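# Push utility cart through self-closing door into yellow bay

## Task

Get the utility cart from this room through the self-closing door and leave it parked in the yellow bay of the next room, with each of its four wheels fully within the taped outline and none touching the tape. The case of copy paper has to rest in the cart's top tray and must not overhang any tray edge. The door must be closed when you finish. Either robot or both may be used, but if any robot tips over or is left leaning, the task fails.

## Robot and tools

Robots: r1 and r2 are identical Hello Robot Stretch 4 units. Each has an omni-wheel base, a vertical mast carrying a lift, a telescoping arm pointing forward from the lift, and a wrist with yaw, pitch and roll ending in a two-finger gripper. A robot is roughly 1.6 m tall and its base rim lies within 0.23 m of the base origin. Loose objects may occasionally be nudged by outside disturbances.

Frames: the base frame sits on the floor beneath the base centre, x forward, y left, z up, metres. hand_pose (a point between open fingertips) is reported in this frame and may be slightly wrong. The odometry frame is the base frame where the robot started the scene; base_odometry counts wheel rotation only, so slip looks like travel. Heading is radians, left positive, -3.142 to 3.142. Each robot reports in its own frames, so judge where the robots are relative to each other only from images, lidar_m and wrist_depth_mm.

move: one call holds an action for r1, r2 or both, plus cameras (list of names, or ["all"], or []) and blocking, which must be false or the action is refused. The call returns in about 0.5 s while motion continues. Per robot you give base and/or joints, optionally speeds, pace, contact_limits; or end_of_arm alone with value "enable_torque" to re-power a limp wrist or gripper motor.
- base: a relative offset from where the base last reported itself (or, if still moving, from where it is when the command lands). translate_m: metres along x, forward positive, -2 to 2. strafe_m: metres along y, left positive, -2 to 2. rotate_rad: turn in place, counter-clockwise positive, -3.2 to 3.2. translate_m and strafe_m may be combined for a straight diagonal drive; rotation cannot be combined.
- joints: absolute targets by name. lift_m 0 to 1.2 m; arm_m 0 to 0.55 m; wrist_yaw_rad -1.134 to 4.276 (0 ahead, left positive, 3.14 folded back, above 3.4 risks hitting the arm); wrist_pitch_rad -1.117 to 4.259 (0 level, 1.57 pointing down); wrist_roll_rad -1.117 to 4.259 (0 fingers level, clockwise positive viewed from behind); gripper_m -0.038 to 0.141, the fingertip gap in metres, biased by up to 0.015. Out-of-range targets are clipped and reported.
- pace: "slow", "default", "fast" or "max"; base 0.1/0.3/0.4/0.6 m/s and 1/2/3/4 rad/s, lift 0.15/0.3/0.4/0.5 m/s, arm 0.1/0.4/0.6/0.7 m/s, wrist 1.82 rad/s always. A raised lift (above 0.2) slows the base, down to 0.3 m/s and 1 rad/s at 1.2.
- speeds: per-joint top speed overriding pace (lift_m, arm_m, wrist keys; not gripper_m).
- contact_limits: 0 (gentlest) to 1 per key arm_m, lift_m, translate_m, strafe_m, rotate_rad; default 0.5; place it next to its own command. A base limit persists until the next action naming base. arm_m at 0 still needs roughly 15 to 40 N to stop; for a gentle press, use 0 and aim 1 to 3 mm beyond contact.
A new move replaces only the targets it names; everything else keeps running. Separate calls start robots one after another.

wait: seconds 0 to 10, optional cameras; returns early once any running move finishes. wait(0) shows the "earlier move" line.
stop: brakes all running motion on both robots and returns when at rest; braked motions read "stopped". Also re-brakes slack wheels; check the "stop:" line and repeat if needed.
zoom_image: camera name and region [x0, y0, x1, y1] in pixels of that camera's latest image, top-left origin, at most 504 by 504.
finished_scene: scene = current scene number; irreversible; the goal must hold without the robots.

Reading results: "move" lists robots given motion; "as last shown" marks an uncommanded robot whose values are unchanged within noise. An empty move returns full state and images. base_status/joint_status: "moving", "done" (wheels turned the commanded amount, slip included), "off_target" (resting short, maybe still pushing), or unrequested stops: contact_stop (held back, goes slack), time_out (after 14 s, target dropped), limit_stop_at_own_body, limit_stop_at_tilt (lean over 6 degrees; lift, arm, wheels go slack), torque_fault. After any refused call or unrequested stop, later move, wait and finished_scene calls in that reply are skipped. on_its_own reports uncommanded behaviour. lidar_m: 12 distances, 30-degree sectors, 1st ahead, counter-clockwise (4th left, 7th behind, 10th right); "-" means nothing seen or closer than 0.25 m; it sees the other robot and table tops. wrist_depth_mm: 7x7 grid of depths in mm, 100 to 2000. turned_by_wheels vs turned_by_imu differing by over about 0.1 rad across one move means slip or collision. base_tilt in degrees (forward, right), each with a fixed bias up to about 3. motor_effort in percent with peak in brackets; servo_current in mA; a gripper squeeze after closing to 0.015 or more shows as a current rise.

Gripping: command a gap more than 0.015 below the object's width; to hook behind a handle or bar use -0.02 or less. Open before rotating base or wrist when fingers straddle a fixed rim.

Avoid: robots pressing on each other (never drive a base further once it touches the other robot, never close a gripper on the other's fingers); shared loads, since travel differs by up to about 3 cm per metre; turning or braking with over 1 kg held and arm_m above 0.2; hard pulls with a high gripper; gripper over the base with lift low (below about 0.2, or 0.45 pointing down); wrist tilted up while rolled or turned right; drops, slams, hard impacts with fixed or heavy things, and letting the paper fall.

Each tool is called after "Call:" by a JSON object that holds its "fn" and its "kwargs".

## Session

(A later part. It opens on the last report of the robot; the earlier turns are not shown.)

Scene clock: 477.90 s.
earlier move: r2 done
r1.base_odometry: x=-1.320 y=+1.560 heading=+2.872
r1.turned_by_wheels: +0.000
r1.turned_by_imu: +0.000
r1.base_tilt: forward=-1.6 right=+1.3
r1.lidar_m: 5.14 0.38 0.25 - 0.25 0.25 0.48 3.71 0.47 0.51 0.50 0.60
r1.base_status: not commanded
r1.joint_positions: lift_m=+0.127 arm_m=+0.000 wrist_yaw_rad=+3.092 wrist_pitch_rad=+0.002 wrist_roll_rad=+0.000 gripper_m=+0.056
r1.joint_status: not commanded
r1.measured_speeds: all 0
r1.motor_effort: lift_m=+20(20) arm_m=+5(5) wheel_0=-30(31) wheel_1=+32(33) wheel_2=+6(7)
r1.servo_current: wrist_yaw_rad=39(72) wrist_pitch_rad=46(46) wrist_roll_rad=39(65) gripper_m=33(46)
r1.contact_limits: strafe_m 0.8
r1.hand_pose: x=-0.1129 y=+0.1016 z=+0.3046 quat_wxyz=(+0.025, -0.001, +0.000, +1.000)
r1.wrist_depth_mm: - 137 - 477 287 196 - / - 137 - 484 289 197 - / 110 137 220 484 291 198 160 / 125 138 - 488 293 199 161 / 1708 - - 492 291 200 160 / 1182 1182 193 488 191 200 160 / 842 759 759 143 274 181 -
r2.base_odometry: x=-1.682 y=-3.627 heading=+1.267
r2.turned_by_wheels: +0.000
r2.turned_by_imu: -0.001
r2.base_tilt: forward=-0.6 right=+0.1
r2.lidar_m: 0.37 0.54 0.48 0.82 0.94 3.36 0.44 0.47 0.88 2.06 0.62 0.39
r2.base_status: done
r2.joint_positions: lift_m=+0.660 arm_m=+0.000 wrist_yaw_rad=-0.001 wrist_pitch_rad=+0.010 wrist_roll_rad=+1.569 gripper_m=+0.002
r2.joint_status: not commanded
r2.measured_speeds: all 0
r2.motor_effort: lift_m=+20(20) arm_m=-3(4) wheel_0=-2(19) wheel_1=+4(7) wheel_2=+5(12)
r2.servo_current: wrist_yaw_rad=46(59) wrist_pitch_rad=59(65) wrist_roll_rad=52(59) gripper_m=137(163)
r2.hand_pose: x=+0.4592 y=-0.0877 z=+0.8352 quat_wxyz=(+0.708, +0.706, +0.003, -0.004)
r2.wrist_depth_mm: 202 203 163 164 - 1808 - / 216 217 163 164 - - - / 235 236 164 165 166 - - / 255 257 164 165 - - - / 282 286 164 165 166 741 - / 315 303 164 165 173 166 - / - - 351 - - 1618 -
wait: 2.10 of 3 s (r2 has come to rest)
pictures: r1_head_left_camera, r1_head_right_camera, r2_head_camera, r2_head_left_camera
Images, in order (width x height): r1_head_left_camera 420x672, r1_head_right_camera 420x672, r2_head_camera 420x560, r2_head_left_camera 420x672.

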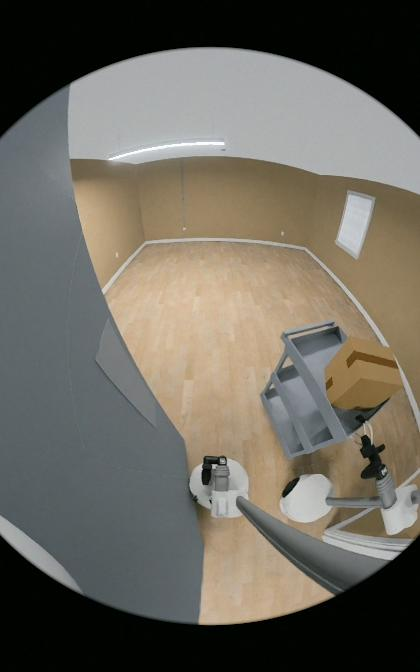

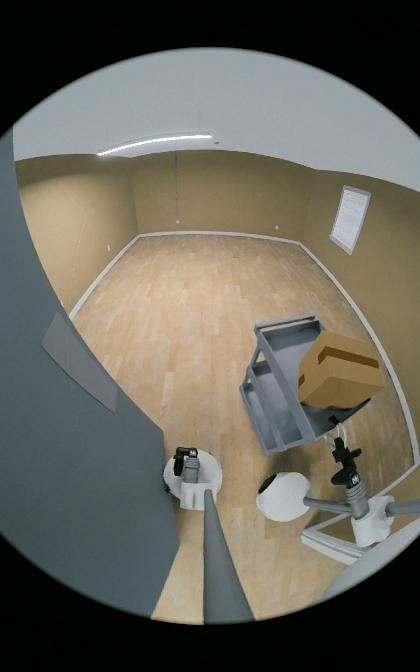

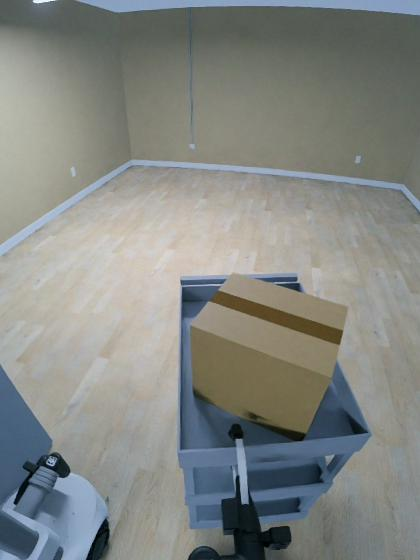

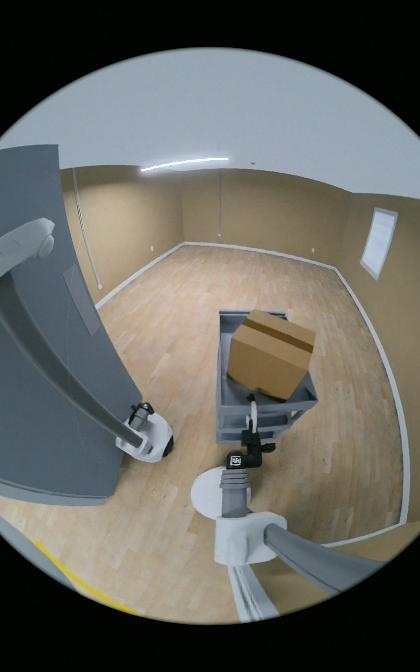

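Call:
{"fn": "move", "kwargs": {"r2": {"base":{"rotate_rad":-0.28},"pace":"slow"}, "blocking": false}}

Call:
{"fn": "wait", "kwargs": {"seconds": 2}}

Call:
{"fn": "move", "kwargs": {"r2": {"base":{"strafe_m":0.1}}, "blocking": false}}

Call:
{"fn": "wait", "kwargs": {"seconds": 2, "cameras": ["r2_head_camera","r2_head_left_camera","r1_head_right_camera"]}}

Scene clock: 504.47 s.
move: r2 moving
r1: as last shown
r1.contact_limits: strafe_m 0.8
r2.base_odometry: x=-1.682 y=-3.627 heading=+1.142
r2.turned_by_wheels: -0.125
r2.turned_by_imu: -0.120
r2.base_tilt: forward=-0.6 right=+0.0
r2.lidar_m: 0.37 3.39 0.49 0.55 0.86 3.38 0.51 0.45 0.72 2.05 2.30 0.43
r2.base_status: rotate_rad moving
r2.joint_positions: lift_m=+0.660 arm_m=+0.000 wrist_yaw_rad=+0.008 wrist_pitch_rad=+0.010 wrist_roll_rad=+1.570 gripper_m=+0.002
r2.joint_status: not commanded
r2.measured_speeds: translate_m=+0.001 strafe_m=-0.001 rotate_rad=-0.485 lift_m=+0.000 arm_m=+0.000 wrist_yaw_rad=+0.000 wrist_pitch_rad=+0.000 wrist_roll_rad=+0.009
r2.motor_effort: lift_m=+20(20) arm_m=-3(4) wheel_0=+13(15) wheel_1=+8(9) wheel_2=+13(13)
r2.servo_current: wrist_yaw_rad=65(65) wrist_pitch_rad=59(59) wrist_roll_rad=46(59) gripper_m=137(156)
r2.hand_pose: x=+0.4600 y=-0.0851 z=+0.8352 quat_wxyz=(+0.707, +0.707, +0.006, -0.001)
r2.wrist_depth_mm: 216 220 183 182 - 1537 - / 226 227 179 179 - - - / 241 242 175 176 - - - / 257 259 173 173 - - - / 276 277 169 169 171 741 - / 298 290 167 166 174 161 - / 325 322 319 - - 1499 -
pictures: none

Scene clock: 505.30 s.
earlier move: r2 done
r1.base_odometry: x=-1.320 y=+1.560 heading=+2.872
r1.turned_by_wheels: +0.000
r1.turned_by_imu: +0.000
r1.base_tilt: forward=-1.6 right=+1.3
r1.lidar_m: 5.15 0.35 0.25 - 0.25 0.25 0.46 3.72 0.50 0.51 0.58 0.63
r1.base_status: not commanded
r1.joint_positions: lift_m=+0.127 arm_m=+0.000 wrist_yaw_rad=+3.092 wrist_pitch_rad=+0.002 wrist_roll_rad=+0.000 gripper_m=+0.056
r1.joint_status: not commanded
r1.measured_speeds: all 0
r1.motor_effort: lift_m=+20(20) arm_m=+5(5) wheel_0=-30(31) wheel_1=+32(33) wheel_2=+7(7)
r1.servo_current: wrist_yaw_rad=52(59) wrist_pitch_rad=39(52) wrist_roll_rad=46(59) gripper_m=46(46)
r1.contact_limits: strafe_m 0.8
r1.hand_pose: x=-0.1129 y=+0.1016 z=+0.3046 quat_wxyz=(+0.025, -0.001, +0.000, +1.000)
r1.wrist_depth_mm: - 137 - 473 286 196 - / - 137 - 477 290 197 - / 110 138 219 484 291 198 161 / 125 138 - 488 291 198 160 / 1618 - - 492 294 199 161 / 1160 1182 193 492 190 199 161 / 842 759 759 143 274 181 -
r2.base_odometry: x=-1.682 y=-3.627 heading=+0.988
r2.turned_by_wheels: -0.154
r2.turned_by_imu: -0.150
r2.base_tilt: forward=-0.6 right=+0.1
r2.lidar_m: 0.32 0.60 0.49 0.49 0.83 3.50 3.44 0.46 0.59 1.61 2.16 0.41
r2.base_status: done
r2.joint_positions: lift_m=+0.660 arm_m=+0.000 wrist_yaw_rad=+0.005 wrist_pitch_rad=+0.010 wrist_roll_rad=+1.571 gripper_m=+0.002
r2.joint_status: not commanded
r2.measured_speeds: all 0
r2.motor_effort: lift_m=+20(20) arm_m=-3(4) wheel_0=+7(15) wheel_1=+6(9) wheel_2=+6(14)
r2.servo_current: wrist_yaw_rad=39(65) wrist_pitch_rad=52(65) wrist_roll_rad=39(59) gripper_m=150(156)
r2.hand_pose: x=+0.4597 y=-0.0860 z=+0.8352 quat_wxyz=(+0.707, +0.707, +0.005, -0.002)
r2.wrist_depth_mm: - - - - - 1499 421 / - 263 265 - - 1576 - / 264 266 266 - - 1863 - / 268 270 273 - - - - / 274 276 183 180 - - - / 278 278 173 168 174 165 - / 285 286 162 - - 167 -
wait: 0.83 of 2 s (r2 has come to rest)
pictures: none

Scene clock: 505.80 s.
move: r2 moving
r1: as last shown
r1.contact_limits: strafe_m 0.8
r2.base_odometry: x=-1.712 y=-3.607 heading=+0.988
r2.turned_by_wheels: +0.000
r2.turned_by_imu: +0.000
r2.base_tilt: forward=-0.7 right=+0.1
r2.lidar_m: 0.32 0.73 0.48 0.49 0.79 3.50 3.41 0.46 0.59 1.60 2.21 0.43
r2.base_status: strafe_m moving
r2.joint_positions: lift_m=+0.660 arm_m=+0.000 wrist_yaw_rad=-0.002 wrist_pitch_rad=+0.010 wrist_roll_rad=+1.571 gripper_m=+0.002
r2.joint_status: not commanded
r2.measured_speeds: translate_m=-0.001 strafe_m=+0.139 rotate_rad=+0.008 lift_m=+0.000 arm_m=+0.000 wrist_yaw_rad=-0.010 wrist_pitch_rad=+0.000 wrist_roll_rad=+0.000
r2.motor_effort: lift_m=+20(20) arm_m=-3(4) wheel_0=-13(17) wheel_1=+10(12) wheel_2=-1(4)
r2.servo_current: wrist_yaw_rad=52(52) wrist_pitch_rad=59(59) wrist_roll_rad=52(59) gripper_m=143(150)
r2.hand_pose: x=+0.4591 y=-0.0881 z=+0.8352 quat_wxyz=(+0.707, +0.707, +0.003, -0.004)
r2.wrist_depth_mm: - - - - - 1576 424 / 264 265 265 - - 1537 - / 265 267 268 - - - - / 268 272 273 - - - - / 274 276 182 178 - 798 - / 279 278 171 167 173 161 - / 283 286 285 - - 691 -
pictures: none

Scene clock: 506.77 s.
earlier move: r2 done
r1.base_odometry: x=-1.320 y=+1.560 heading=+2.872
r1.turned_by_wheels: +0.000
r1.turned_by_imu: +0.000
r1.base_tilt: forward=-1.6 right=+1.3
r1.lidar_m: 5.13 0.36 0.25 - 0.25 0.25 0.47 3.74 0.39 0.43 0.52 0.62
r1.base_status: not commanded
r1.joint_positions: lift_m=+0.127 arm_m=+0.000 wrist_yaw_rad=+3.092 wrist_pitch_rad=+0.002 wrist_roll_rad=+0.000 gripper_m=+0.056
r1.joint_status: not commanded
r1.measured_speeds: all 0
r1.motor_effort: lift_m=+20(20) arm_m=+5(5) wheel_0=-30(31) wheel_1=+32(33) wheel_2=+7(7)
r1.servo_current: wrist_yaw_rad=59(65) wrist_pitch_rad=39(46) wrist_roll_rad=33(65) gripper_m=46(46)
r1.contact_limits: strafe_m 0.8
r1.hand_pose: x=-0.1129 y=+0.1016 z=+0.3046 quat_wxyz=(+0.025, -0.001, +0.000, +1.000)
r1.wrist_depth_mm: - 137 - 473 287 196 - / - 137 - 477 291 198 - / 110 138 219 480 293 198 160 / 125 138 - 484 291 199 161 / 1708 - - 488 293 200 161 / 1182 1205 194 500 191 199 160 / 842 750 750 143 277 181 -
r2.base_odometry: x=-1.765 y=-3.572 heading=+0.988
r2.turned_by_wheels: +0.000
r2.turned_by_imu: +0.000
r2.base_tilt: forward=-0.7 right=+0.1
r2.lidar_m: 0.34 3.71 0.39 0.42 0.72 3.52 3.42 0.52 0.61 1.62 2.25 0.42
r2.base_status: done
r2.joint_positions: lift_m=+0.660 arm_m=+0.000 wrist_yaw_rad=-0.003 wrist_pitch_rad=+0.010 wrist_roll_rad=+1.571 gripper_m=+0.002
r2.joint_status: not commanded
r2.measured_speeds: all 0
r2.motor_effort: lift_m=+20(20) arm_m=-3(4) wheel_0=-3(17) wheel_1=+2(12) wheel_2=+0(4)
r2.servo_current: wrist_yaw_rad=46(59) wrist_pitch_rad=52(65) wrist_roll_rad=46(59) gripper_m=137(150)
r2.hand_pose: x=+0.4590 y=-0.0883 z=+0.8352 quat_wxyz=(+0.707, +0.707, +0.002, -0.005)
r2.wrist_depth_mm: - - - - - 1576 436 / 244 246 248 - - 1708 - / 254 256 256 - - - - / 264 268 264 182 - 788 - / 277 277 176 173 174 - - / 286 285 177 166 172 162 - / 300 300 297 - 157 691 -
wait: 0.97 of 2 s (r2 has come to rest)
pictures: r1_head_right_camera, r2_head_camera, r2_head_left_camera
Images, in order (width x height): r1_head_right_camera 420x672, r2_head_camera 420x560, r2_head_left_camera 420x672.

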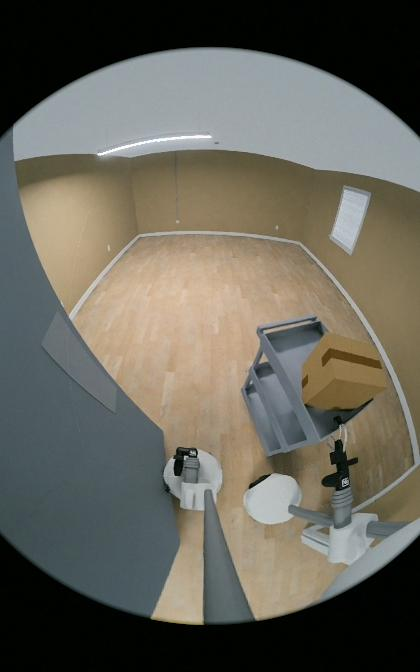

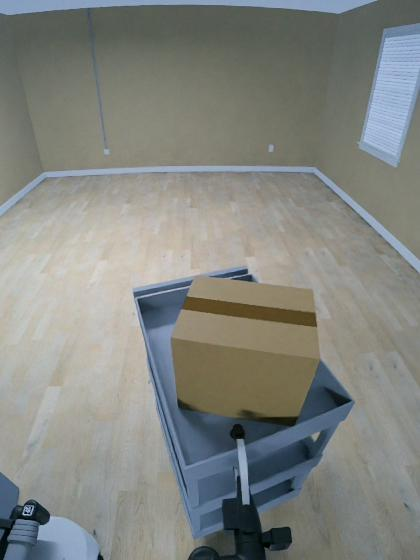

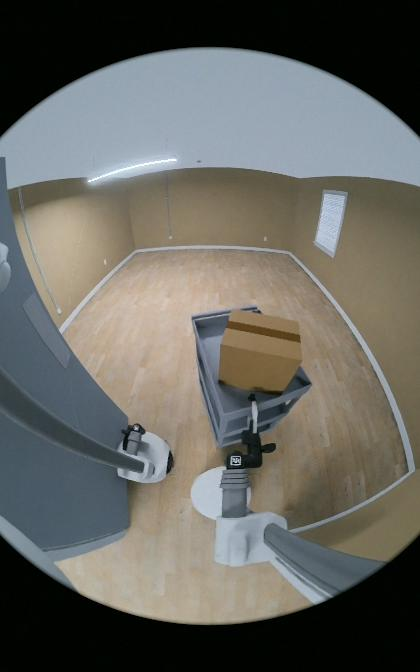

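Call:
{"fn": "move", "kwargs": {"r2": {"base":{"translate_m":-0.5,"strafe_m":0.04}}, "blocking": false}}

Call:
{"fn": "wait", "kwargs": {"seconds": 3, "cameras": ["r2_head_camera","r2_head_left_camera","r1_head_right_camera"]}}

Scene clock: 519.60 s.
move: r2 moving
r1: as last shown
r1.contact_limits: strafe_m 0.8
r2.base_odometry: x=-1.785 y=-3.596 heading=+0.988
r2.turned_by_wheels: +0.000
r2.turned_by_imu: +0.001
r2.base_tilt: forward=-0.7 right=+0.0
r2.lidar_m: 0.32 3.70 0.39 0.45 0.72 3.45 3.40 0.48 0.56 1.51 2.28 0.39
r2.base_status: translate_m moving; strafe_m moving
r2.joint_positions: lift_m=+0.660 arm_m=+0.000 wrist_yaw_rad=+0.002 wrist_pitch_rad=+0.010 wrist_roll_rad=+1.571 gripper_m=+0.002
r2.joint_status: not commanded
r2.measured_speeds: translate_m=-0.122 strafe_m=+0.012 rotate_rad=+0.002 lift_m=+0.000 arm_m=+0.000 wrist_yaw_rad=+0.020 wrist_pitch_rad=+0.000 wrist_roll_rad=+0.000
r2.motor_effort: lift_m=+20(20) arm_m=-3(4) wheel_0=-11(11) wheel_1=-7(8) wheel_2=+17(17)
r2.servo_current: wrist_yaw_rad=33(52) wrist_pitch_rad=59(59) wrist_roll_rad=52(65) gripper_m=143(143)
r2.hand_pose: x=+0.4594 y=-0.0869 z=+0.8352 quat_wxyz=(+0.707, +0.707, +0.004, -0.003)
r2.wrist_depth_mm: - - - - - 1499 442 / 242 243 245 - - 1661 - / 251 254 252 - - - - / 264 266 263 180 - 798 - / 277 277 176 174 - - - / 290 287 169 167 172 160 - / 304 306 301 - - - -
pictures: none

Scene clock: 522.27 s.
earlier move: r2 done
r1.base_odometry: x=-1.320 y=+1.560 heading=+2.872
r1.turned_by_wheels: +0.000
r1.turned_by_imu: +0.000
r1.base_tilt: forward=-1.6 right=+1.3
r1.lidar_m: 5.15 0.38 0.25 - 0.25 0.25 0.46 0.69 0.43 0.32 0.32 0.36
r1.base_status: not commanded
r1.joint_positions: lift_m=+0.127 arm_m=+0.000 wrist_yaw_rad=+3.092 wrist_pitch_rad=+0.002 wrist_roll_rad=+0.000 gripper_m=+0.056
r1.joint_status: not commanded
r1.measured_speeds: all 0
r1.motor_effort: lift_m=+20(20) arm_m=+5(5) wheel_0=-30(31) wheel_1=+33(33) wheel_2=+7(7)
r1.servo_current: wrist_yaw_rad=46(78) wrist_pitch_rad=39(46) wrist_roll_rad=72(72) gripper_m=39(52)
r1.contact_limits: strafe_m 0.8
r1.hand_pose: x=-0.1129 y=+0.1016 z=+0.3046 quat_wxyz=(+0.025, -0.001, +0.000, +1.000)
r1.wrist_depth_mm: - 137 - 473 289 196 - / - 137 - 480 290 197 - / 110 138 220 480 291 199 160 / 124 139 - 488 294 198 160 / 798 - - 488 293 200 161 / 715 1205 193 496 191 199 161 / 741 750 759 143 276 182 -
r2.base_odometry: x=-2.074 y=-3.967 heading=+0.988
r2.turned_by_wheels: +0.000
r2.turned_by_imu: +0.001
r2.base_tilt: forward=-0.7 right=+0.0
r2.lidar_m: 0.35 0.69 0.68 0.63 2.64 2.99 2.89 2.99 2.38 0.31 2.31 0.41
r2.base_status: done
r2.joint_positions: lift_m=+0.660 arm_m=+0.000 wrist_yaw_rad=+0.003 wrist_pitch_rad=+0.010 wrist_roll_rad=+1.571 gripper_m=+0.002
r2.joint_status: not commanded
r2.measured_speeds: all 0
r2.motor_effort: lift_m=+20(20) arm_m=-4(4) wheel_0=-1(11) wheel_1=-3(9) wheel_2=+5(17)
r2.servo_current: wrist_yaw_rad=46(59) wrist_pitch_rad=52(65) wrist_roll_rad=59(65) gripper_m=137(150)
r2.hand_pose: x=+0.4595 y=-0.0866 z=+0.8352 quat_wxyz=(+0.707, +0.707, +0.004, -0.003)
r2.wrist_depth_mm: - - - - - 1537 433 / 245 246 249 - - 1618 - / 253 257 258 - - - - / 264 267 265 182 - 788 - / 274 276 178 175 - - - / 286 285 170 168 175 160 - / 297 298 297 - - 683 -
wait: 2.67 of 3 s (r2 has come to rest)
pictures: r1_head_right_camera, r2_head_camera, r2_head_left_camera
Images, in order (width x height): r1_head_right_camera 420x672, r2_head_camera 420x560, r2_head_left_camera 420x672.

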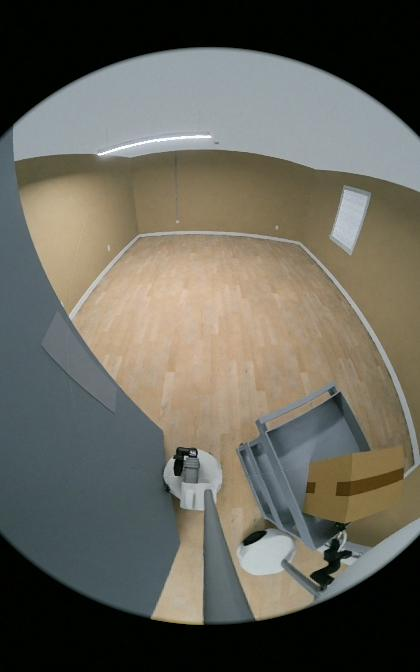

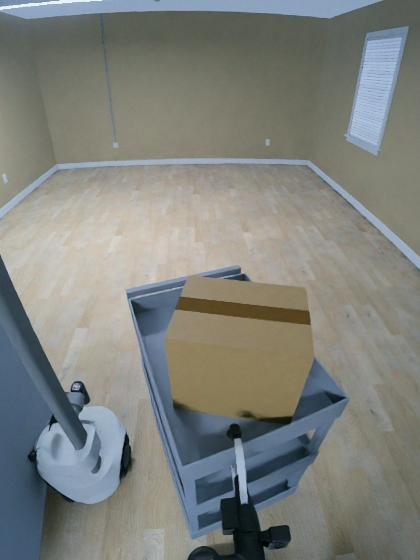

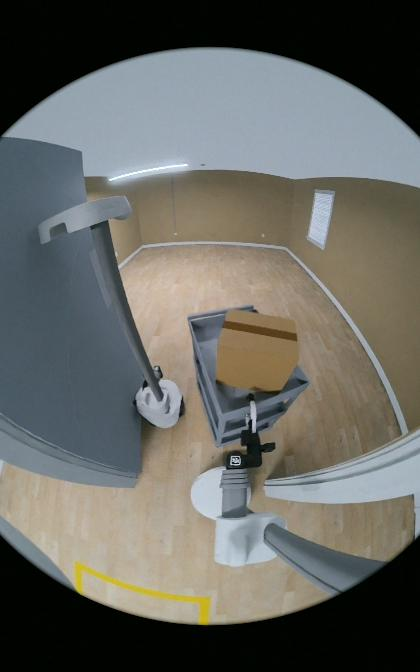

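Call:
{"fn": "move", "kwargs": {"r2": {"base":{"translate_m":-0.08,"strafe_m":0.11}}, "blocking": false}}

Call:
{"fn": "wait", "kwargs": {"seconds": 2, "cameras": ["r2_head_camera","r2_head_left_camera"]}}

Scene clock: 528.77 s.
move: r2 moving
r1: as last shown
r1.lidar_m: 5.13 0.36 0.25 - 0.25 0.25 0.47 0.66 0.41 0.31 0.32 3.75
r1.contact_limits: strafe_m 0.8
r2.base_odometry: x=-2.105 y=-3.969 heading=+0.988
r2.turned_by_wheels: +0.000
r2.turned_by_imu: +0.000
r2.base_tilt: forward=-0.7 right=+0.1
r2.lidar_m: 0.35 0.65 0.63 0.61 2.62 2.96 2.85 2.95 2.32 0.35 0.42 0.42
r2.base_status: translate_m moving; strafe_m moving
r2.joint_positions: lift_m=+0.660 arm_m=+0.000 wrist_yaw_rad=-0.003 wrist_pitch_rad=+0.010 wrist_roll_rad=+1.571 gripper_m=+0.002
r2.joint_status: not commanded
r2.measured_speeds: translate_m=-0.073 strafe_m=+0.100 rotate_rad=-0.002 lift_m=+0.000 arm_m=+0.000 wrist_yaw_rad=-0.001 wrist_pitch_rad=+0.000 wrist_roll_rad=+0.000
r2.motor_effort: lift_m=+20(20) arm_m=-4(4) wheel_0=-15(16) wheel_1=+6(8) wheel_2=+8(13)
r2.servo_current: wrist_yaw_rad=39(52) wrist_pitch_rad=52(65) wrist_roll_rad=52(52) gripper_m=143(150)
r2.hand_pose: x=+0.4590 y=-0.0884 z=+0.8352 quat_wxyz=(+0.707, +0.707, +0.002, -0.005)
r2.wrist_depth_mm: - - - - - 1499 433 / 248 248 250 - - 1708 - / 255 258 259 - - - - / 265 268 267 183 - - - / 276 278 178 175 - - - / 285 283 170 167 174 160 - / 296 298 296 - - 683 -
pictures: none

Scene clock: 530.03 s.
earlier move: r2 done
r1.base_odometry: x=-1.320 y=+1.560 heading=+2.872
r1.turned_by_wheels: +0.000
r1.turned_by_imu: +0.000
r1.base_tilt: forward=-1.6 right=+1.3
r1.lidar_m: 5.15 0.38 0.25 - 0.25 0.25 0.46 0.55 0.33 0.30 0.30 3.77
r1.base_status: not commanded
r1.joint_positions: lift_m=+0.127 arm_m=+0.000 wrist_yaw_rad=+3.092 wrist_pitch_rad=+0.002 wrist_roll_rad=+0.000 gripper_m=+0.056
r1.joint_status: not commanded
r1.measured_speeds: all 0
r1.motor_effort: lift_m=+20(20) arm_m=+5(5) wheel_0=-30(31) wheel_1=+32(33) wheel_2=+7(7)
r1.servo_current: wrist_yaw_rad=52(72) wrist_pitch_rad=46(46) wrist_roll_rad=39(65) gripper_m=39(46)
r1.contact_limits: strafe_m 0.8
r1.hand_pose: x=-0.1129 y=+0.1016 z=+0.3046 quat_wxyz=(+0.025, -0.001, +0.000, +1.000)
r1.wrist_depth_mm: - 137 - 477 289 196 - / - 137 - 477 290 197 - / 110 138 220 484 291 198 160 / 125 139 - 488 294 199 160 / 798 960 - 488 294 200 161 / - 831 195 492 191 200 160 / - 750 759 143 276 181 -
r2.base_odometry: x=-2.209 y=-3.974 heading=+0.988
r2.turned_by_wheels: +0.000
r2.turned_by_imu: +0.000
r2.base_tilt: forward=-0.6 right=+0.0
r2.lidar_m: 0.37 0.69 0.53 0.52 2.54 2.93 2.81 2.91 2.42 0.45 0.47 0.40
r2.base_status: done
r2.joint_positions: lift_m=+0.660 arm_m=+0.000 wrist_yaw_rad=-0.004 wrist_pitch_rad=+0.010 wrist_roll_rad=+1.571 gripper_m=+0.002
r2.joint_status: not commanded
r2.measured_speeds: all 0
r2.motor_effort: lift_m=+20(20) arm_m=-3(4) wheel_0=-4(17) wheel_1=+2(8) wheel_2=+4(13)
r2.servo_current: wrist_yaw_rad=46(59) wrist_pitch_rad=59(65) wrist_roll_rad=39(52) gripper_m=137(150)
r2.hand_pose: x=+0.4589 y=-0.0887 z=+0.8352 quat_wxyz=(+0.707, +0.707, +0.002, -0.005)
r2.wrist_depth_mm: 220 224 218 185 - 1537 - / 230 233 182 182 184 - - / 245 246 178 178 - - - / 262 263 174 175 - - - / 277 281 171 171 172 - - / 300 297 168 167 171 162 - / 325 317 320 - - 1576 -
wait: 1.27 of 2 s (r2 has come to rest)
Images, in order (width x height): r2_head_camera 420x560, r2_head_left_camera 420x672.

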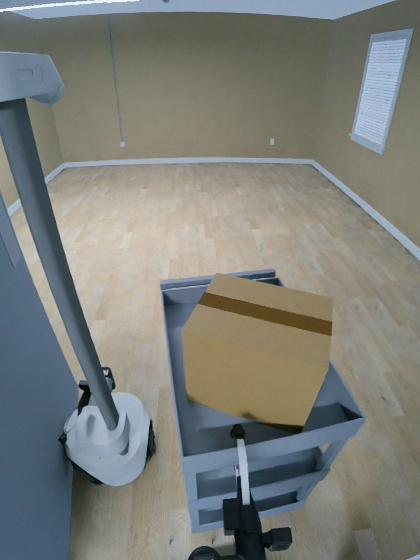

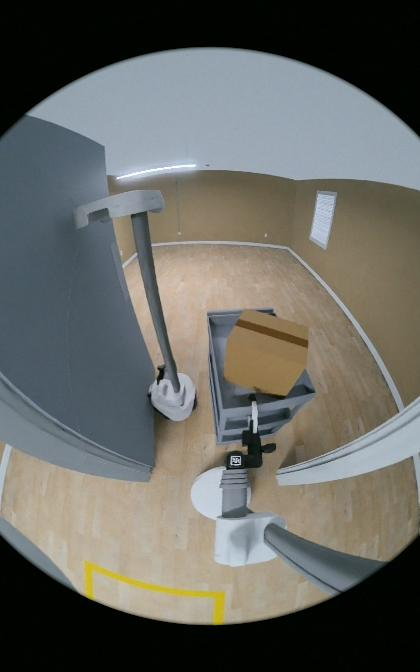

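Call:
{"fn": "move", "kwargs": {"r2": {"base":{"translate_m":-0.7}}, "blocking": false}}

Call:
{"fn": "wait", "kwargs": {"seconds": 3.5, "cameras": ["r2_head_camera","r2_head_left_camera"]}}

Scene clock: 535.17 s.
move: r2 moving
r1: as last shown
r1.contact_limits: strafe_m 0.8
r2.base_odometry: x=-2.227 y=-4.000 heading=+0.989
r2.turned_by_wheels: +0.000
r2.turned_by_imu: +0.001
r2.base_tilt: forward=-0.6 right=+0.1
r2.lidar_m: 0.37 0.70 0.53 0.52 2.51 2.88 2.76 2.85 2.44 0.44 0.44 0.41
r2.base_status: translate_m moving
r2.joint_positions: lift_m=+0.660 arm_m=+0.000 wrist_yaw_rad=+0.003 wrist_pitch_rad=+0.010 wrist_roll_rad=+1.571 gripper_m=+0.002
r2.joint_status: not commanded
r2.measured_speeds: translate_m=-0.121 strafe_m=-0.001 rotate_rad=+0.002 lift_m=+0.000 arm_m=+0.000 wrist_yaw_rad=+0.015 wrist_pitch_rad=+0.000 wrist_roll_rad=+0.000
r2.motor_effort: lift_m=+20(20) arm_m=-4(4) wheel_0=-7(12) wheel_1=-9(9) wheel_2=+16(17)
r2.servo_current: wrist_yaw_rad=39(59) wrist_pitch_rad=52(59) wrist_roll_rad=46(52) gripper_m=150(150)
r2.hand_pose: x=+0.4595 y=-0.0866 z=+0.8352 quat_wxyz=(+0.707, +0.707, +0.005, -0.003)
r2.wrist_depth_mm: 215 216 181 181 - 1661 - / 225 228 179 178 - - - / 242 244 176 177 - 788 - / 259 263 174 174 - - - / 281 285 171 172 - - - / 304 298 170 169 175 160 - / 338 332 334 - - 1537 -
pictures: none

Scene clock: 538.50 s.
earlier move: r2 done
r1.base_odometry: x=-1.320 y=+1.560 heading=+2.872
r1.turned_by_wheels: +0.000
r1.turned_by_imu: +0.000
r1.base_tilt: forward=-1.6 right=+1.3
r1.lidar_m: 5.15 0.37 0.25 - 0.25 0.26 0.47 0.50 0.60 2.30 2.83 3.79
r1.base_status: not commanded
r1.joint_positions: lift_m=+0.127 arm_m=+0.000 wrist_yaw_rad=+3.092 wrist_pitch_rad=+0.002 wrist_roll_rad=+0.000 gripper_m=+0.056
r1.joint_status: not commanded
r1.measured_speeds: all 0
r1.motor_effort: lift_m=+20(20) arm_m=+5(5) wheel_0=-30(31) wheel_1=+32(33) wheel_2=+6(7)
r1.servo_current: wrist_yaw_rad=52(72) wrist_pitch_rad=39(52) wrist_roll_rad=59(65) gripper_m=39(52)
r1.contact_limits: strafe_m 0.8
r1.hand_pose: x=-0.1129 y=+0.1016 z=+0.3046 quat_wxyz=(+0.025, -0.001, +0.000, +1.000)
r1.wrist_depth_mm: - 137 - 480 289 196 - / - 138 - 477 290 196 - / 110 138 218 480 291 198 160 / 125 138 - 484 293 199 160 / 137 1366 1921 488 294 199 161 / - 1078 194 488 191 198 161 / 634 750 750 143 276 181 -
r2.base_odometry: x=-2.594 y=-4.558 heading=+0.988
r2.turned_by_wheels: +0.000
r2.turned_by_imu: +0.002
r2.base_tilt: forward=-0.6 right=+0.1
r2.lidar_m: 0.37 0.92 1.03 2.42 2.54 2.16 2.07 2.16 2.39 2.30 1.07 0.41
r2.base_status: done
r2.joint_positions: lift_m=+0.660 arm_m=+0.000 wrist_yaw_rad=+0.003 wrist_pitch_rad=+0.010 wrist_roll_rad=+1.571 gripper_m=+0.002
r2.joint_status: not commanded
r2.measured_speeds: all 0
r2.motor_effort: lift_m=+20(20) arm_m=-3(4) wheel_0=+0(12) wheel_1=-2(9) wheel_2=+3(18)
r2.servo_current: wrist_yaw_rad=52(65) wrist_pitch_rad=59(65) wrist_roll_rad=39(59) gripper_m=143(150)
r2.hand_pose: x=+0.4596 y=-0.0865 z=+0.8352 quat_wxyz=(+0.707, +0.707, +0.005, -0.002)
r2.wrist_depth_mm: - - - - - 1537 - / 233 236 238 - - 1808 - / 248 249 185 183 - - - / 262 265 180 180 - 788 - / 278 279 175 175 - - - / 296 290 171 170 175 159 - / 312 320 310 - - 1098 -
wait: 3.33 of 3.5 s (r2 has come to rest)
Images, in order (width x height): r2_head_camera 420x560, r2_head_left_camera 420x672.

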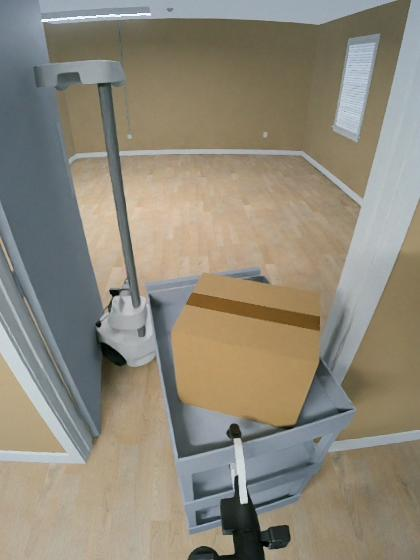

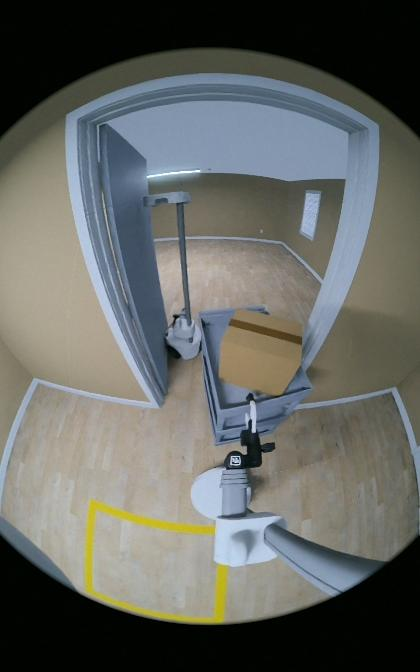

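Call:
{"fn": "move", "kwargs": {"r2": {"base":{"translate_m":-0.45,"strafe_m":0.06}}, "blocking": false}}

Call:
{"fn": "wait", "kwargs": {"seconds": 3}}

Call:
{"fn": "move", "kwargs": {"r2": {"base":{"translate_m":-0.7,"strafe_m":0.3}}, "blocking": false}}

Call:
{"fn": "wait", "kwargs": {"seconds": 3.8, "cameras": ["r2_head_camera","r2_head_left_camera"]}}

Scene clock: 553.23 s.
move: r2 moving
r1: as last shown
r1.contact_limits: strafe_m 0.8
r1.wrist_depth_mm: - 137 - 477 287 197 - / - 137 - 480 290 197 - / 110 138 219 488 293 198 161 / 125 138 - 484 293 199 160 / 640 1430 1921 492 291 199 161 / - 1138 193 492 191 200 160 / 668 750 759 143 274 181 -
r2.base_odometry: x=-2.615 y=-4.582 heading=+0.988
r2.turned_by_wheels: +0.000
r2.turned_by_imu: +0.000
r2.base_tilt: forward=-0.6 right=+0.1
r2.lidar_m: 0.36 0.94 1.10 2.42 2.50 2.17 2.05 2.10 2.40 2.30 1.07 0.42
r2.base_status: translate_m moving; strafe_m moving
r2.joint_positions: lift_m=+0.660 arm_m=+0.000 wrist_yaw_rad=+0.003 wrist_pitch_rad=+0.010 wrist_roll_rad=+1.571 gripper_m=+0.002
r2.joint_status: not commanded
r2.measured_speeds: translate_m=-0.123 strafe_m=+0.016 rotate_rad=-0.003 lift_m=+0.000 arm_m=+0.000 wrist_yaw_rad=+0.000 wrist_pitch_rad=+0.000 wrist_roll_rad=+0.000
r2.motor_effort: lift_m=+20(20) arm_m=-3(4) wheel_0=-8(10) wheel_1=-7(8) wheel_2=+15(16)
r2.servo_current: wrist_yaw_rad=39(52) wrist_pitch_rad=59(65) wrist_roll_rad=52(52) gripper_m=137(150)
r2.hand_pose: x=+0.4596 y=-0.0865 z=+0.8352 quat_wxyz=(+0.707, +0.707, +0.005, -0.002)
r2.wrist_depth_mm: - - - - - 1537 - / 234 237 239 - - 1808 - / 248 249 185 184 - - - / 260 266 181 179 - 788 - / 277 279 175 175 - - - / 294 291 171 170 176 159 - / 312 315 310 - - 1118 -
pictures: none

Scene clock: 555.73 s.
earlier move: r2 done
r1.base_odometry: x=-1.320 y=+1.560 heading=+2.872
r1.turned_by_wheels: +0.000
r1.turned_by_imu: +0.000
r1.base_tilt: forward=-1.6 right=+1.3
r1.lidar_m: 5.13 0.37 0.25 - 0.25 0.25 0.47 0.93 1.10 2.29 2.81 3.78
r1.base_status: not commanded
r1.joint_positions: lift_m=+0.127 arm_m=+0.000 wrist_yaw_rad=+3.092 wrist_pitch_rad=+0.002 wrist_roll_rad=+0.000 gripper_m=+0.056
r1.joint_status: not commanded
r1.measured_speeds: all 0
r1.motor_effort: lift_m=+20(20) arm_m=+5(5) wheel_0=-30(31) wheel_1=+32(33) wheel_2=+7(7)
r1.servo_current: wrist_yaw_rad=52(72) wrist_pitch_rad=33(46) wrist_roll_rad=33(65) gripper_m=39(52)
r1.contact_limits: strafe_m 0.8
r1.hand_pose: x=-0.1129 y=+0.1016 z=+0.3046 quat_wxyz=(+0.025, -0.001, +0.000, +1.000)
r1.wrist_depth_mm: - 137 - 473 287 195 - / - 137 - 477 293 197 - / 111 138 219 480 294 198 160 / 125 138 - 484 293 199 161 / - - 1808 488 294 200 161 / 1182 1182 193 496 190 198 161 / 854 759 759 143 276 181 -
r2.base_odometry: x=-2.892 y=-4.901 heading=+0.988
r2.turned_by_wheels: +0.000
r2.turned_by_imu: -0.001
r2.base_tilt: forward=-0.6 right=+0.0
r2.lidar_m: 0.36 1.25 1.65 2.36 2.38 1.71 1.64 1.72 2.31 2.36 1.68 0.40
r2.base_status: done
r2.joint_positions: lift_m=+0.660 arm_m=+0.000 wrist_yaw_rad=+0.000 wrist_pitch_rad=+0.010 wrist_roll_rad=+1.571 gripper_m=+0.002
r2.joint_status: not commanded
r2.measured_speeds: all 0
r2.motor_effort: lift_m=+20(20) arm_m=-3(4) wheel_0=-5(14) wheel_1=-5(9) wheel_2=+2(16)
r2.servo_current: wrist_yaw_rad=39(65) wrist_pitch_rad=59(65) wrist_roll_rad=59(59) gripper_m=143(150)
r2.hand_pose: x=+0.4593 y=-0.0874 z=+0.8352 quat_wxyz=(+0.707, +0.707, +0.004, -0.003)
r2.wrist_depth_mm: 224 226 226 - - 496 - / 232 236 235 - - - - / 246 247 184 183 - - - / 260 264 179 179 - 788 - / 278 281 174 174 - - - / 297 291 171 169 176 160 - / 319 320 312 - - - -
wait: 2.50 of 3 s (r2 has come to rest)
pictures: none

Scene clock: 556.23 s.
move: r2 moving
r1: as last shown
r1.contact_limits: strafe_m 0.8
r1.wrist_depth_mm: - 137 - 477 289 196 - / - 137 - 477 289 198 - / 110 138 219 480 293 198 160 / 125 138 - 480 294 198 160 / - - 1921 488 293 200 161 / 1182 1078 194 488 191 200 161 / 831 750 759 143 274 181 -
r2.base_odometry: x=-2.920 y=-4.919 heading=+0.988
r2.turned_by_wheels: +0.000
r2.turned_by_imu: +0.000
r2.base_tilt: forward=-0.6 right=+0.1
r2.lidar_m: 0.37 1.30 1.69 2.35 2.32 1.66 1.58 1.67 2.28 2.37 1.75 0.40
r2.base_status: translate_m moving; strafe_m moving
r2.joint_positions: lift_m=+0.660 arm_m=+0.000 wrist_yaw_rad=-0.001 wrist_pitch_rad=+0.010 wrist_roll_rad=+1.571 gripper_m=+0.002
r2.joint_status: not commanded
r2.measured_speeds: translate_m=-0.122 strafe_m=+0.054 rotate_rad=+0.001 lift_m=+0.000 arm_m=+0.000 wrist_yaw_rad=+0.000 wrist_pitch_rad=+0.000 wrist_roll_rad=+0.000
r2.motor_effort: lift_m=+20(20) arm_m=-3(4) wheel_0=-12(15) wheel_1=-6(8) wheel_2=+13(14)
r2.servo_current: wrist_yaw_rad=39(52) wrist_pitch_rad=59(59) wrist_roll_rad=39(52) gripper_m=143(143)
r2.hand_pose: x=+0.4592 y=-0.0876 z=+0.8352 quat_wxyz=(+0.707, +0.707, +0.003, -0.004)
r2.wrist_depth_mm: 223 225 226 - - 500 - / 231 234 232 185 - - - / 246 248 183 182 - - - / 262 264 179 178 - 788 - / 278 281 174 173 - - - / 298 291 170 170 174 159 - / 322 319 315 - - - -
pictures: none

Scene clock: 559.67 s.
earlier move: r2 done
r1.base_odometry: x=-1.320 y=+1.560 heading=+2.872
r1.turned_by_wheels: +0.000
r1.turned_by_imu: +0.000
r1.base_tilt: forward=-1.6 right=+1.3
r1.lidar_m: 5.13 0.38 0.25 - 0.25 0.25 0.46 1.68 1.10 2.31 2.84 3.78
r1.base_status: not commanded
r1.joint_positions: lift_m=+0.127 arm_m=+0.000 wrist_yaw_rad=+3.092 wrist_pitch_rad=+0.002 wrist_roll_rad=+0.000 gripper_m=+0.056
r1.joint_status: not commanded
r1.measured_speeds: all 0
r1.motor_effort: lift_m=+20(20) arm_m=+5(5) wheel_0=-31(31) wheel_1=+32(33) wheel_2=+7(7)
r1.servo_current: wrist_yaw_rad=39(72) wrist_pitch_rad=46(52) wrist_roll_rad=46(72) gripper_m=46(52)
r1.contact_limits: strafe_m 0.8
r1.hand_pose: x=-0.1129 y=+0.1016 z=+0.3046 quat_wxyz=(+0.025, -0.001, +0.000, +1.000)
r1.wrist_depth_mm: - 137 - 480 287 196 - / - 137 - 477 291 197 - / 110 138 220 477 291 198 160 / 125 138 1708 484 294 199 161 / 1661 1921 - 492 293 200 160 / 1160 1205 194 488 191 199 161 / 854 750 750 143 276 182 -
r2.base_odometry: x=-3.528 y=-5.320 heading=+0.987
r2.turned_by_wheels: +0.000
r2.turned_by_imu: -0.004
r2.base_tilt: forward=-0.6 right=+0.1
r2.lidar_m: 0.40 1.93 2.13 2.05 1.37 0.99 0.94 0.97 1.34 2.66 0.46 0.40
r2.base_status: done
r2.joint_positions: lift_m=+0.660 arm_m=+0.000 wrist_yaw_rad=-0.003 wrist_pitch_rad=+0.010 wrist_roll_rad=+1.569 gripper_m=+0.002
r2.joint_status: not commanded
r2.measured_speeds: all 0
r2.motor_effort: lift_m=+20(20) arm_m=-4(4) wheel_0=-4(17) wheel_1=-5(8) wheel_2=+0(14)
r2.servo_current: wrist_yaw_rad=52(65) wrist_pitch_rad=65(65) wrist_roll_rad=33(59) gripper_m=137(150)
r2.hand_pose: x=+0.4590 y=-0.0882 z=+0.8352 quat_wxyz=(+0.708, +0.707, +0.003, -0.004)
r2.wrist_depth_mm: 183 183 140 140 - - - / 202 204 145 145 - - - / 229 231 151 150 152 750 - / 265 268 157 156 - - - / 314 315 163 163 165 640 - / - 353 177 170 172 161 - / - - - - - 1464 1138
wait: 3.43 of 3.8 s (r2 has come to rest)
Images, in order (width x height): r2_head_camera 420x560, r2_head_left_camera 420x672.

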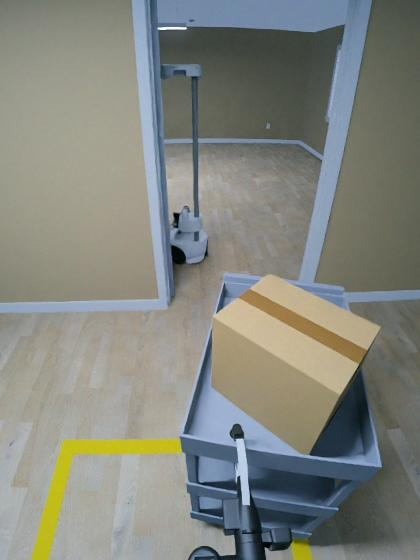

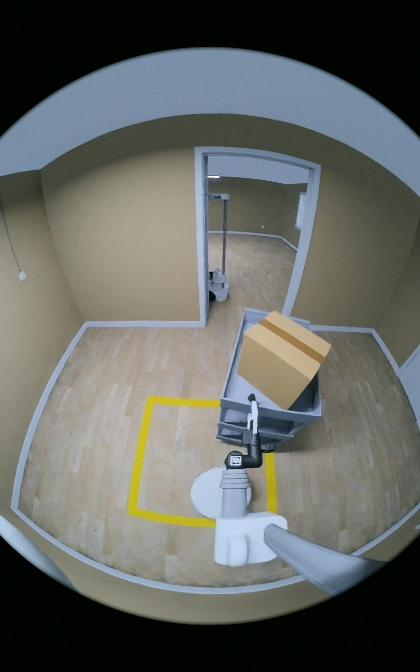

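Call:
{"fn": "move", "kwargs": {"r2": {"base":{"translate_m":-0.25,"strafe_m":0.38}}, "blocking": false}}

Call:
{"fn": "wait", "kwargs": {"seconds": 3, "cameras": ["r2_head_camera","r2_head_left_camera"]}}

Scene clock: 571.23 s.
move: r2 moving
r1: as last shown
r1.contact_limits: strafe_m 0.8
r2.base_odometry: x=-3.559 y=-5.320 heading=+0.987
r2.turned_by_wheels: +0.000
r2.turned_by_imu: +0.000
r2.base_tilt: forward=-0.7 right=+0.1
r2.lidar_m: 0.40 1.94 2.11 2.02 1.36 0.97 0.93 0.97 1.33 2.69 0.47 0.38
r2.base_status: translate_m moving; strafe_m moving
r2.joint_positions: lift_m=+0.660 arm_m=+0.000 wrist_yaw_rad=-0.005 wrist_pitch_rad=+0.010 wrist_roll_rad=+1.569 gripper_m=+0.002
r2.joint_status: not commanded
r2.measured_speeds: translate_m=-0.069 strafe_m=+0.102 rotate_rad=+0.004 lift_m=+0.000 arm_m=+0.000 wrist_yaw_rad=+0.000 wrist_pitch_rad=+0.000 wrist_roll_rad=+0.000
r2.motor_effort: lift_m=+20(20) arm_m=-4(4) wheel_0=-19(19) wheel_1=+6(7) wheel_2=+7(8)
r2.servo_current: wrist_yaw_rad=65(65) wrist_pitch_rad=59(65) wrist_roll_rad=46(52) gripper_m=137(150)
r2.hand_pose: x=+0.4588 y=-0.0889 z=+0.8352 quat_wxyz=(+0.708, +0.707, +0.002, -0.005)
r2.wrist_depth_mm: 182 183 138 139 - - - / 202 204 143 144 - - - / 230 231 150 150 151 732 - / 267 268 157 156 - 732 - / 317 320 163 163 166 654 - / - 176 179 171 173 160 - / - - - - - 1464 1118
pictures: none

Scene clock: 573.73 s.
earlier move: r2 done
r1.base_odometry: x=-1.320 y=+1.560 heading=+2.872
r1.turned_by_wheels: +0.000
r1.turned_by_imu: +0.000
r1.base_tilt: forward=-1.6 right=+1.3
r1.lidar_m: 5.13 0.38 0.25 - 0.25 0.25 0.46 3.71 1.10 2.32 2.84 3.79
r1.base_status: not commanded
r1.joint_positions: lift_m=+0.127 arm_m=+0.000 wrist_yaw_rad=+3.092 wrist_pitch_rad=+0.002 wrist_roll_rad=+0.000 gripper_m=+0.056
r1.joint_status: not commanded
r1.measured_speeds: all 0
r1.motor_effort: lift_m=+20(20) arm_m=+5(5) wheel_0=-31(31) wheel_1=+32(33) wheel_2=+7(7)
r1.servo_current: wrist_yaw_rad=46(65) wrist_pitch_rad=39(52) wrist_roll_rad=46(65) gripper_m=46(46)
r1.contact_limits: strafe_m 0.8
r1.hand_pose: x=-0.1129 y=+0.1016 z=+0.3046 quat_wxyz=(+0.025, -0.001, +0.000, +1.000)
r1.wrist_depth_mm: - 137 - 477 289 196 - / - 137 - 480 290 198 - / 110 138 218 480 291 198 160 / 124 139 - 488 294 200 160 / 1661 - - 492 293 200 161 / 1182 1182 193 492 190 198 161 / 854 759 741 143 274 181 -
r2.base_odometry: x=-3.983 y=-5.319 heading=+0.987
r2.turned_by_wheels: +0.000
r2.turned_by_imu: -0.002
r2.base_tilt: forward=-0.7 right=+0.0
r2.lidar_m: 0.38 2.20 1.77 1.67 1.01 0.71 0.70 0.71 1.00 2.60 0.29 0.28
r2.base_status: done
r2.joint_positions: lift_m=+0.660 arm_m=+0.000 wrist_yaw_rad=-0.005 wrist_pitch_rad=+0.010 wrist_roll_rad=+1.569 gripper_m=+0.002
r2.joint_status: not commanded
r2.measured_speeds: all 0
r2.motor_effort: lift_m=+20(20) arm_m=-4(4) wheel_0=-4(19) wheel_1=+3(8) wheel_2=+2(8)
r2.servo_current: wrist_yaw_rad=46(65) wrist_pitch_rad=59(65) wrist_roll_rad=59(65) gripper_m=137(150)
r2.hand_pose: x=+0.4588 y=-0.0890 z=+0.8352 quat_wxyz=(+0.708, +0.707, +0.002, -0.005)
r2.wrist_depth_mm: - - - - - - - / 172 - - - - - - / 250 - - - - - - / - - - - - - - / - - 113 114 - - 1138 / - 166 150 153 153 165 1060 / - - - - 262 272 -
wait: 2.50 of 3 s (r2 has come to rest)
Images, in order (width x height): r2_head_camera 420x560, r2_head_left_camera 420x672.

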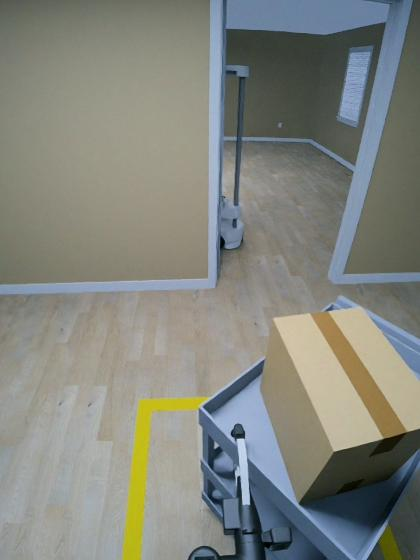

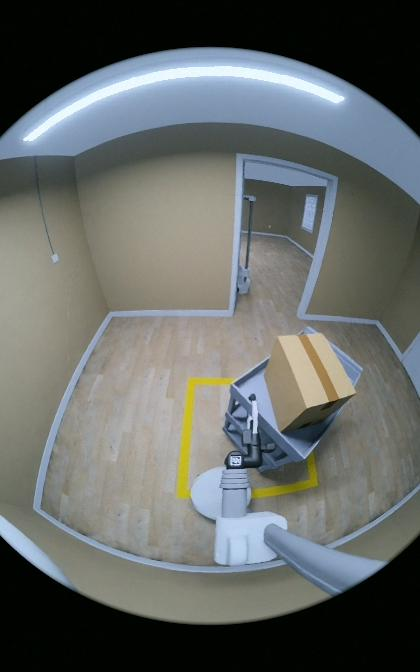

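Call:
{"fn": "move", "kwargs": {"r2": {"base":{"translate_m":0.14,"strafe_m":0.2},"pace":"slow"}, "blocking": false}}

Call:
{"fn": "wait", "kwargs": {"seconds": 4, "cameras": ["r2_head_camera","r2_head_left_camera"]}}

Scene clock: 586.30 s.
move: r2 moving
r1: as last shown
r1.contact_limits: strafe_m 0.8
r2.base_odometry: x=-3.987 y=-5.307 heading=+0.986
r2.turned_by_wheels: -0.001
r2.turned_by_imu: -0.001
r2.base_tilt: forward=-0.7 right=+0.1
r2.lidar_m: 0.39 2.16 1.72 1.65 1.05 0.76 0.69 0.73 1.00 2.66 0.27 0.30
r2.base_status: translate_m moving; strafe_m moving
r2.joint_positions: lift_m=+0.660 arm_m=+0.000 wrist_yaw_rad=-0.007 wrist_pitch_rad=+0.010 wrist_roll_rad=+1.569 gripper_m=+0.002
r2.joint_status: not commanded
r2.measured_speeds: translate_m=+0.028 strafe_m=+0.040 rotate_rad=+0.000 lift_m=+0.000 arm_m=+0.000 wrist_yaw_rad=-0.012 wrist_pitch_rad=+0.000 wrist_roll_rad=+0.000
r2.motor_effort: lift_m=+20(20) arm_m=-3(4) wheel_0=-7(10) wheel_1=+7(9) wheel_2=-11(13)
r2.servo_current: wrist_yaw_rad=52(59) wrist_pitch_rad=65(65) wrist_roll_rad=46(59) gripper_m=137(150)
r2.hand_pose: x=+0.4587 y=-0.0893 z=+0.8352 quat_wxyz=(+0.708, +0.707, +0.001, -0.006)
r2.wrist_depth_mm: - - - - - - - / 174 - - - - - - / 251 286 - - - - - / 1863 - - - - - - / - - 115 115 - 1336 1118 / - 166 151 154 154 165 1060 / - - - - 262 272 -
pictures: none

Scene clock: 589.53 s.
earlier move: r2 done
r1.base_odometry: x=-1.320 y=+1.560 heading=+2.872
r1.turned_by_wheels: +0.000
r1.turned_by_imu: +0.000
r1.base_tilt: forward=-1.6 right=+1.3
r1.lidar_m: 5.14 0.38 0.25 - 0.25 0.25 0.46 3.72 1.10 2.31 2.83 3.75
r1.base_status: not commanded
r1.joint_positions: lift_m=+0.127 arm_m=+0.000 wrist_yaw_rad=+3.092 wrist_pitch_rad=+0.002 wrist_roll_rad=+0.000 gripper_m=+0.056
r1.joint_status: not commanded
r1.measured_speeds: all 0
r1.motor_effort: lift_m=+20(20) arm_m=+5(5) wheel_0=-30(31) wheel_1=+32(33) wheel_2=+7(7)
r1.servo_current: wrist_yaw_rad=52(65) wrist_pitch_rad=39(52) wrist_roll_rad=39(59) gripper_m=46(52)
r1.contact_limits: strafe_m 0.8
r1.hand_pose: x=-0.1129 y=+0.1016 z=+0.3046 quat_wxyz=(+0.025, -0.001, +0.000, +1.000)
r1.wrist_depth_mm: - 137 - 477 287 196 - / - 137 - 477 290 197 - / 110 138 218 488 293 198 161 / 125 138 - 484 293 200 160 / 1661 - - 488 293 198 160 / 1138 1182 195 492 191 199 160 / 854 741 741 143 274 181 -
r2.base_odometry: x=-4.072 y=-5.092 heading=+0.987
r2.turned_by_wheels: +0.000
r2.turned_by_imu: +0.000
r2.base_tilt: forward=-0.7 right=+0.1
r2.lidar_m: 0.42 2.02 1.55 1.47 1.27 0.90 0.84 0.87 1.19 3.11 0.25 0.27
r2.base_status: done
r2.joint_positions: lift_m=+0.660 arm_m=+0.000 wrist_yaw_rad=-0.015 wrist_pitch_rad=+0.010 wrist_roll_rad=+1.569 gripper_m=+0.002
r2.joint_status: not commanded
r2.measured_speeds: all 0
r2.motor_effort: lift_m=+20(20) arm_m=-3(4) wheel_0=-4(13) wheel_1=+3(9) wheel_2=-8(15)
r2.servo_current: wrist_yaw_rad=78(98) wrist_pitch_rad=59(65) wrist_roll_rad=33(59) gripper_m=137(150)
r2.hand_pose: x=+0.4579 y=-0.0918 z=+0.8352 quat_wxyz=(+0.708, +0.707, -0.002, -0.009)
r2.wrist_depth_mm: - - - - - - - / - - - - - - - / - - - - - - - / - - - - - - - / - - - - - - - / - 159 134 121 140 164 283 / - - - - - 1499 1078
wait: 3.23 of 4 s (r2 has come to rest)
Images, in order (width x height): r2_head_camera 420x560, r2_head_left_camera 420x672.

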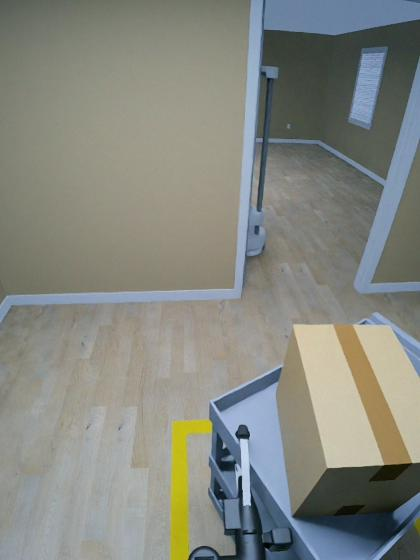

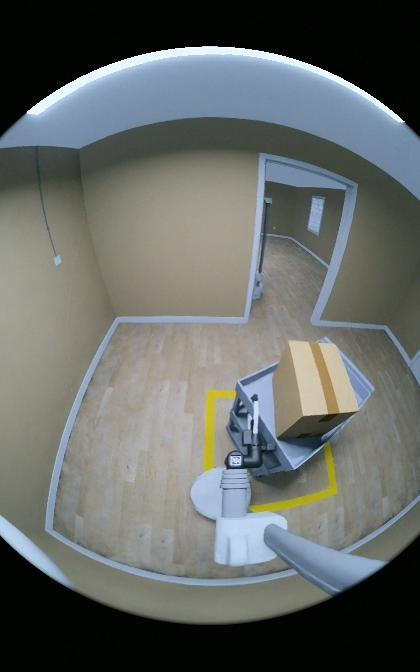

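Call:
{"fn": "move", "kwargs": {"r2": {"base":{"translate_m":0.1,"strafe_m":-0.06},"pace":"slow"}, "blocking": false}}

Call:
{"fn": "wait", "kwargs": {"seconds": 2.5, "cameras": ["r2_head_camera","r2_head_left_camera"]}}

Scene clock: 603.13 s.
move: r2 moving
r1: as last shown
r1.contact_limits: strafe_m 0.8
r2.base_odometry: x=-4.060 y=-5.086 heading=+0.986
r2.turned_by_wheels: -0.001
r2.turned_by_imu: +0.000
r2.base_tilt: forward=-0.7 right=+0.0
r2.lidar_m: 0.41 2.01 1.56 1.46 1.28 0.89 0.84 0.87 1.23 3.18 0.25 0.26
r2.base_status: translate_m moving; strafe_m moving
r2.joint_positions: lift_m=+0.660 arm_m=+0.000 wrist_yaw_rad=-0.015 wrist_pitch_rad=+0.010 wrist_roll_rad=+1.569 gripper_m=+0.001
r2.joint_status: not commanded
r2.measured_speeds: translate_m=+0.048 strafe_m=-0.029 rotate_rad=-0.003 lift_m=+0.000 arm_m=+0.000 wrist_yaw_rad=+0.000 wrist_pitch_rad=+0.000 wrist_roll_rad=+0.000
r2.motor_effort: lift_m=+20(20) arm_m=-4(4) wheel_0=+12(13) wheel_1=-2(4) wheel_2=-13(14)
r2.servo_current: wrist_yaw_rad=85(91) wrist_pitch_rad=59(65) wrist_roll_rad=39(52) gripper_m=137(150)
r2.hand_pose: x=+0.4579 y=-0.0918 z=+0.8352 quat_wxyz=(+0.708, +0.707, -0.002, -0.009)
r2.wrist_depth_mm: - - - - - - - / - - - - - - - / - - - - - - - / - - - - - - - / - - - - - - - / - 159 134 119 138 163 283 / - - - - - 1499 1078
pictures: none

Scene clock: 604.97 s.
earlier move: r2 done
r1.base_odometry: x=-1.320 y=+1.560 heading=+2.872
r1.turned_by_wheels: +0.000
r1.turned_by_imu: +0.000
r1.base_tilt: forward=-1.6 right=+1.3
r1.lidar_m: 5.13 0.36 0.25 - 0.25 0.25 0.45 3.73 1.10 2.28 2.82 3.80
r1.base_status: not commanded
r1.joint_positions: lift_m=+0.127 arm_m=+0.000 wrist_yaw_rad=+3.092 wrist_pitch_rad=+0.002 wrist_roll_rad=+0.000 gripper_m=+0.056
r1.joint_status: not commanded
r1.measured_speeds: all 0
r1.motor_effort: lift_m=+20(20) arm_m=+5(5) wheel_0=-30(31) wheel_1=+32(33) wheel_2=+6(7)
r1.servo_current: wrist_yaw_rad=39(72) wrist_pitch_rad=46(46) wrist_roll_rad=39(65) gripper_m=39(52)
r1.contact_limits: strafe_m 0.8
r1.hand_pose: x=-0.1129 y=+0.1016 z=+0.3046 quat_wxyz=(+0.025, -0.001, +0.000, +1.000)
r1.wrist_depth_mm: - 137 - 473 287 196 - / - 137 1863 477 289 196 - / 110 138 206 484 293 198 160 / 125 138 1863 488 293 198 160 / 1661 - - 492 296 199 160 / 1205 1205 193 496 190 200 160 / 842 750 750 143 276 181 -
r2.base_odometry: x=-3.967 y=-5.041 heading=+0.986
r2.turned_by_wheels: +0.000
r2.turned_by_imu: +0.001
r2.base_tilt: forward=-0.7 right=+0.1
r2.lidar_m: 0.39 1.93 1.60 1.52 1.38 1.00 0.94 0.99 1.34 3.16 0.27 0.31
r2.base_status: done
r2.joint_positions: lift_m=+0.660 arm_m=+0.000 wrist_yaw_rad=+0.000 wrist_pitch_rad=+0.010 wrist_roll_rad=+1.570 gripper_m=+0.001
r2.joint_status: not commanded
r2.measured_speeds: all 0
r2.motor_effort: lift_m=+20(20) arm_m=-3(4) wheel_0=+4(14) wheel_1=-5(7) wheel_2=-3(14)
r2.servo_current: wrist_yaw_rad=52(98) wrist_pitch_rad=52(65) wrist_roll_rad=39(59) gripper_m=137(150)
r2.hand_pose: x=+0.4593 y=-0.0873 z=+0.8352 quat_wxyz=(+0.707, +0.707, +0.004, -0.003)
r2.wrist_depth_mm: - - - - - - - / 174 - - - - - - / 260 - - - - - - / - - - - - - - / - - 111 113 - - 1160 / - 166 151 154 164 167 1078 / - - - - 141 266 -
wait: 1.83 of 2.5 s (r2 has come to rest)
Images, in order (width x height): r2_head_camera 420x560, r2_head_left_camera 420x672.

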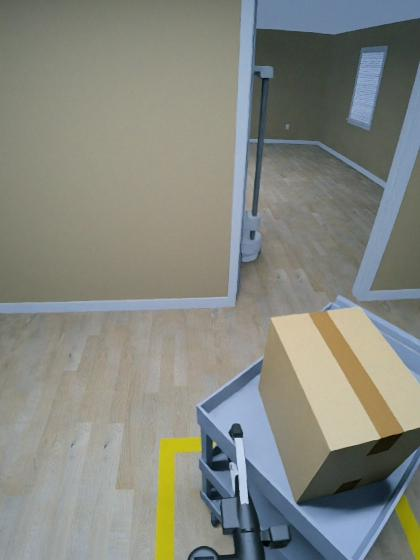

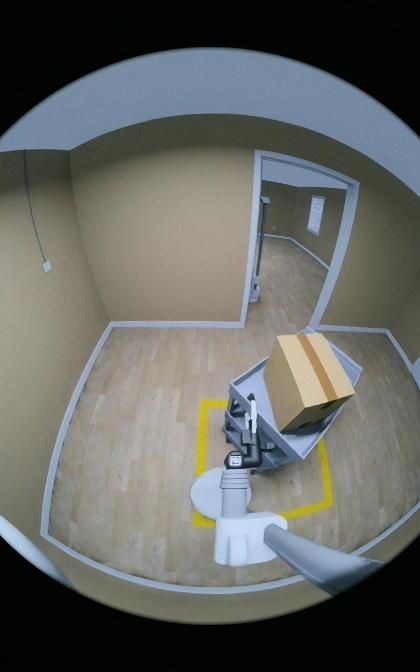

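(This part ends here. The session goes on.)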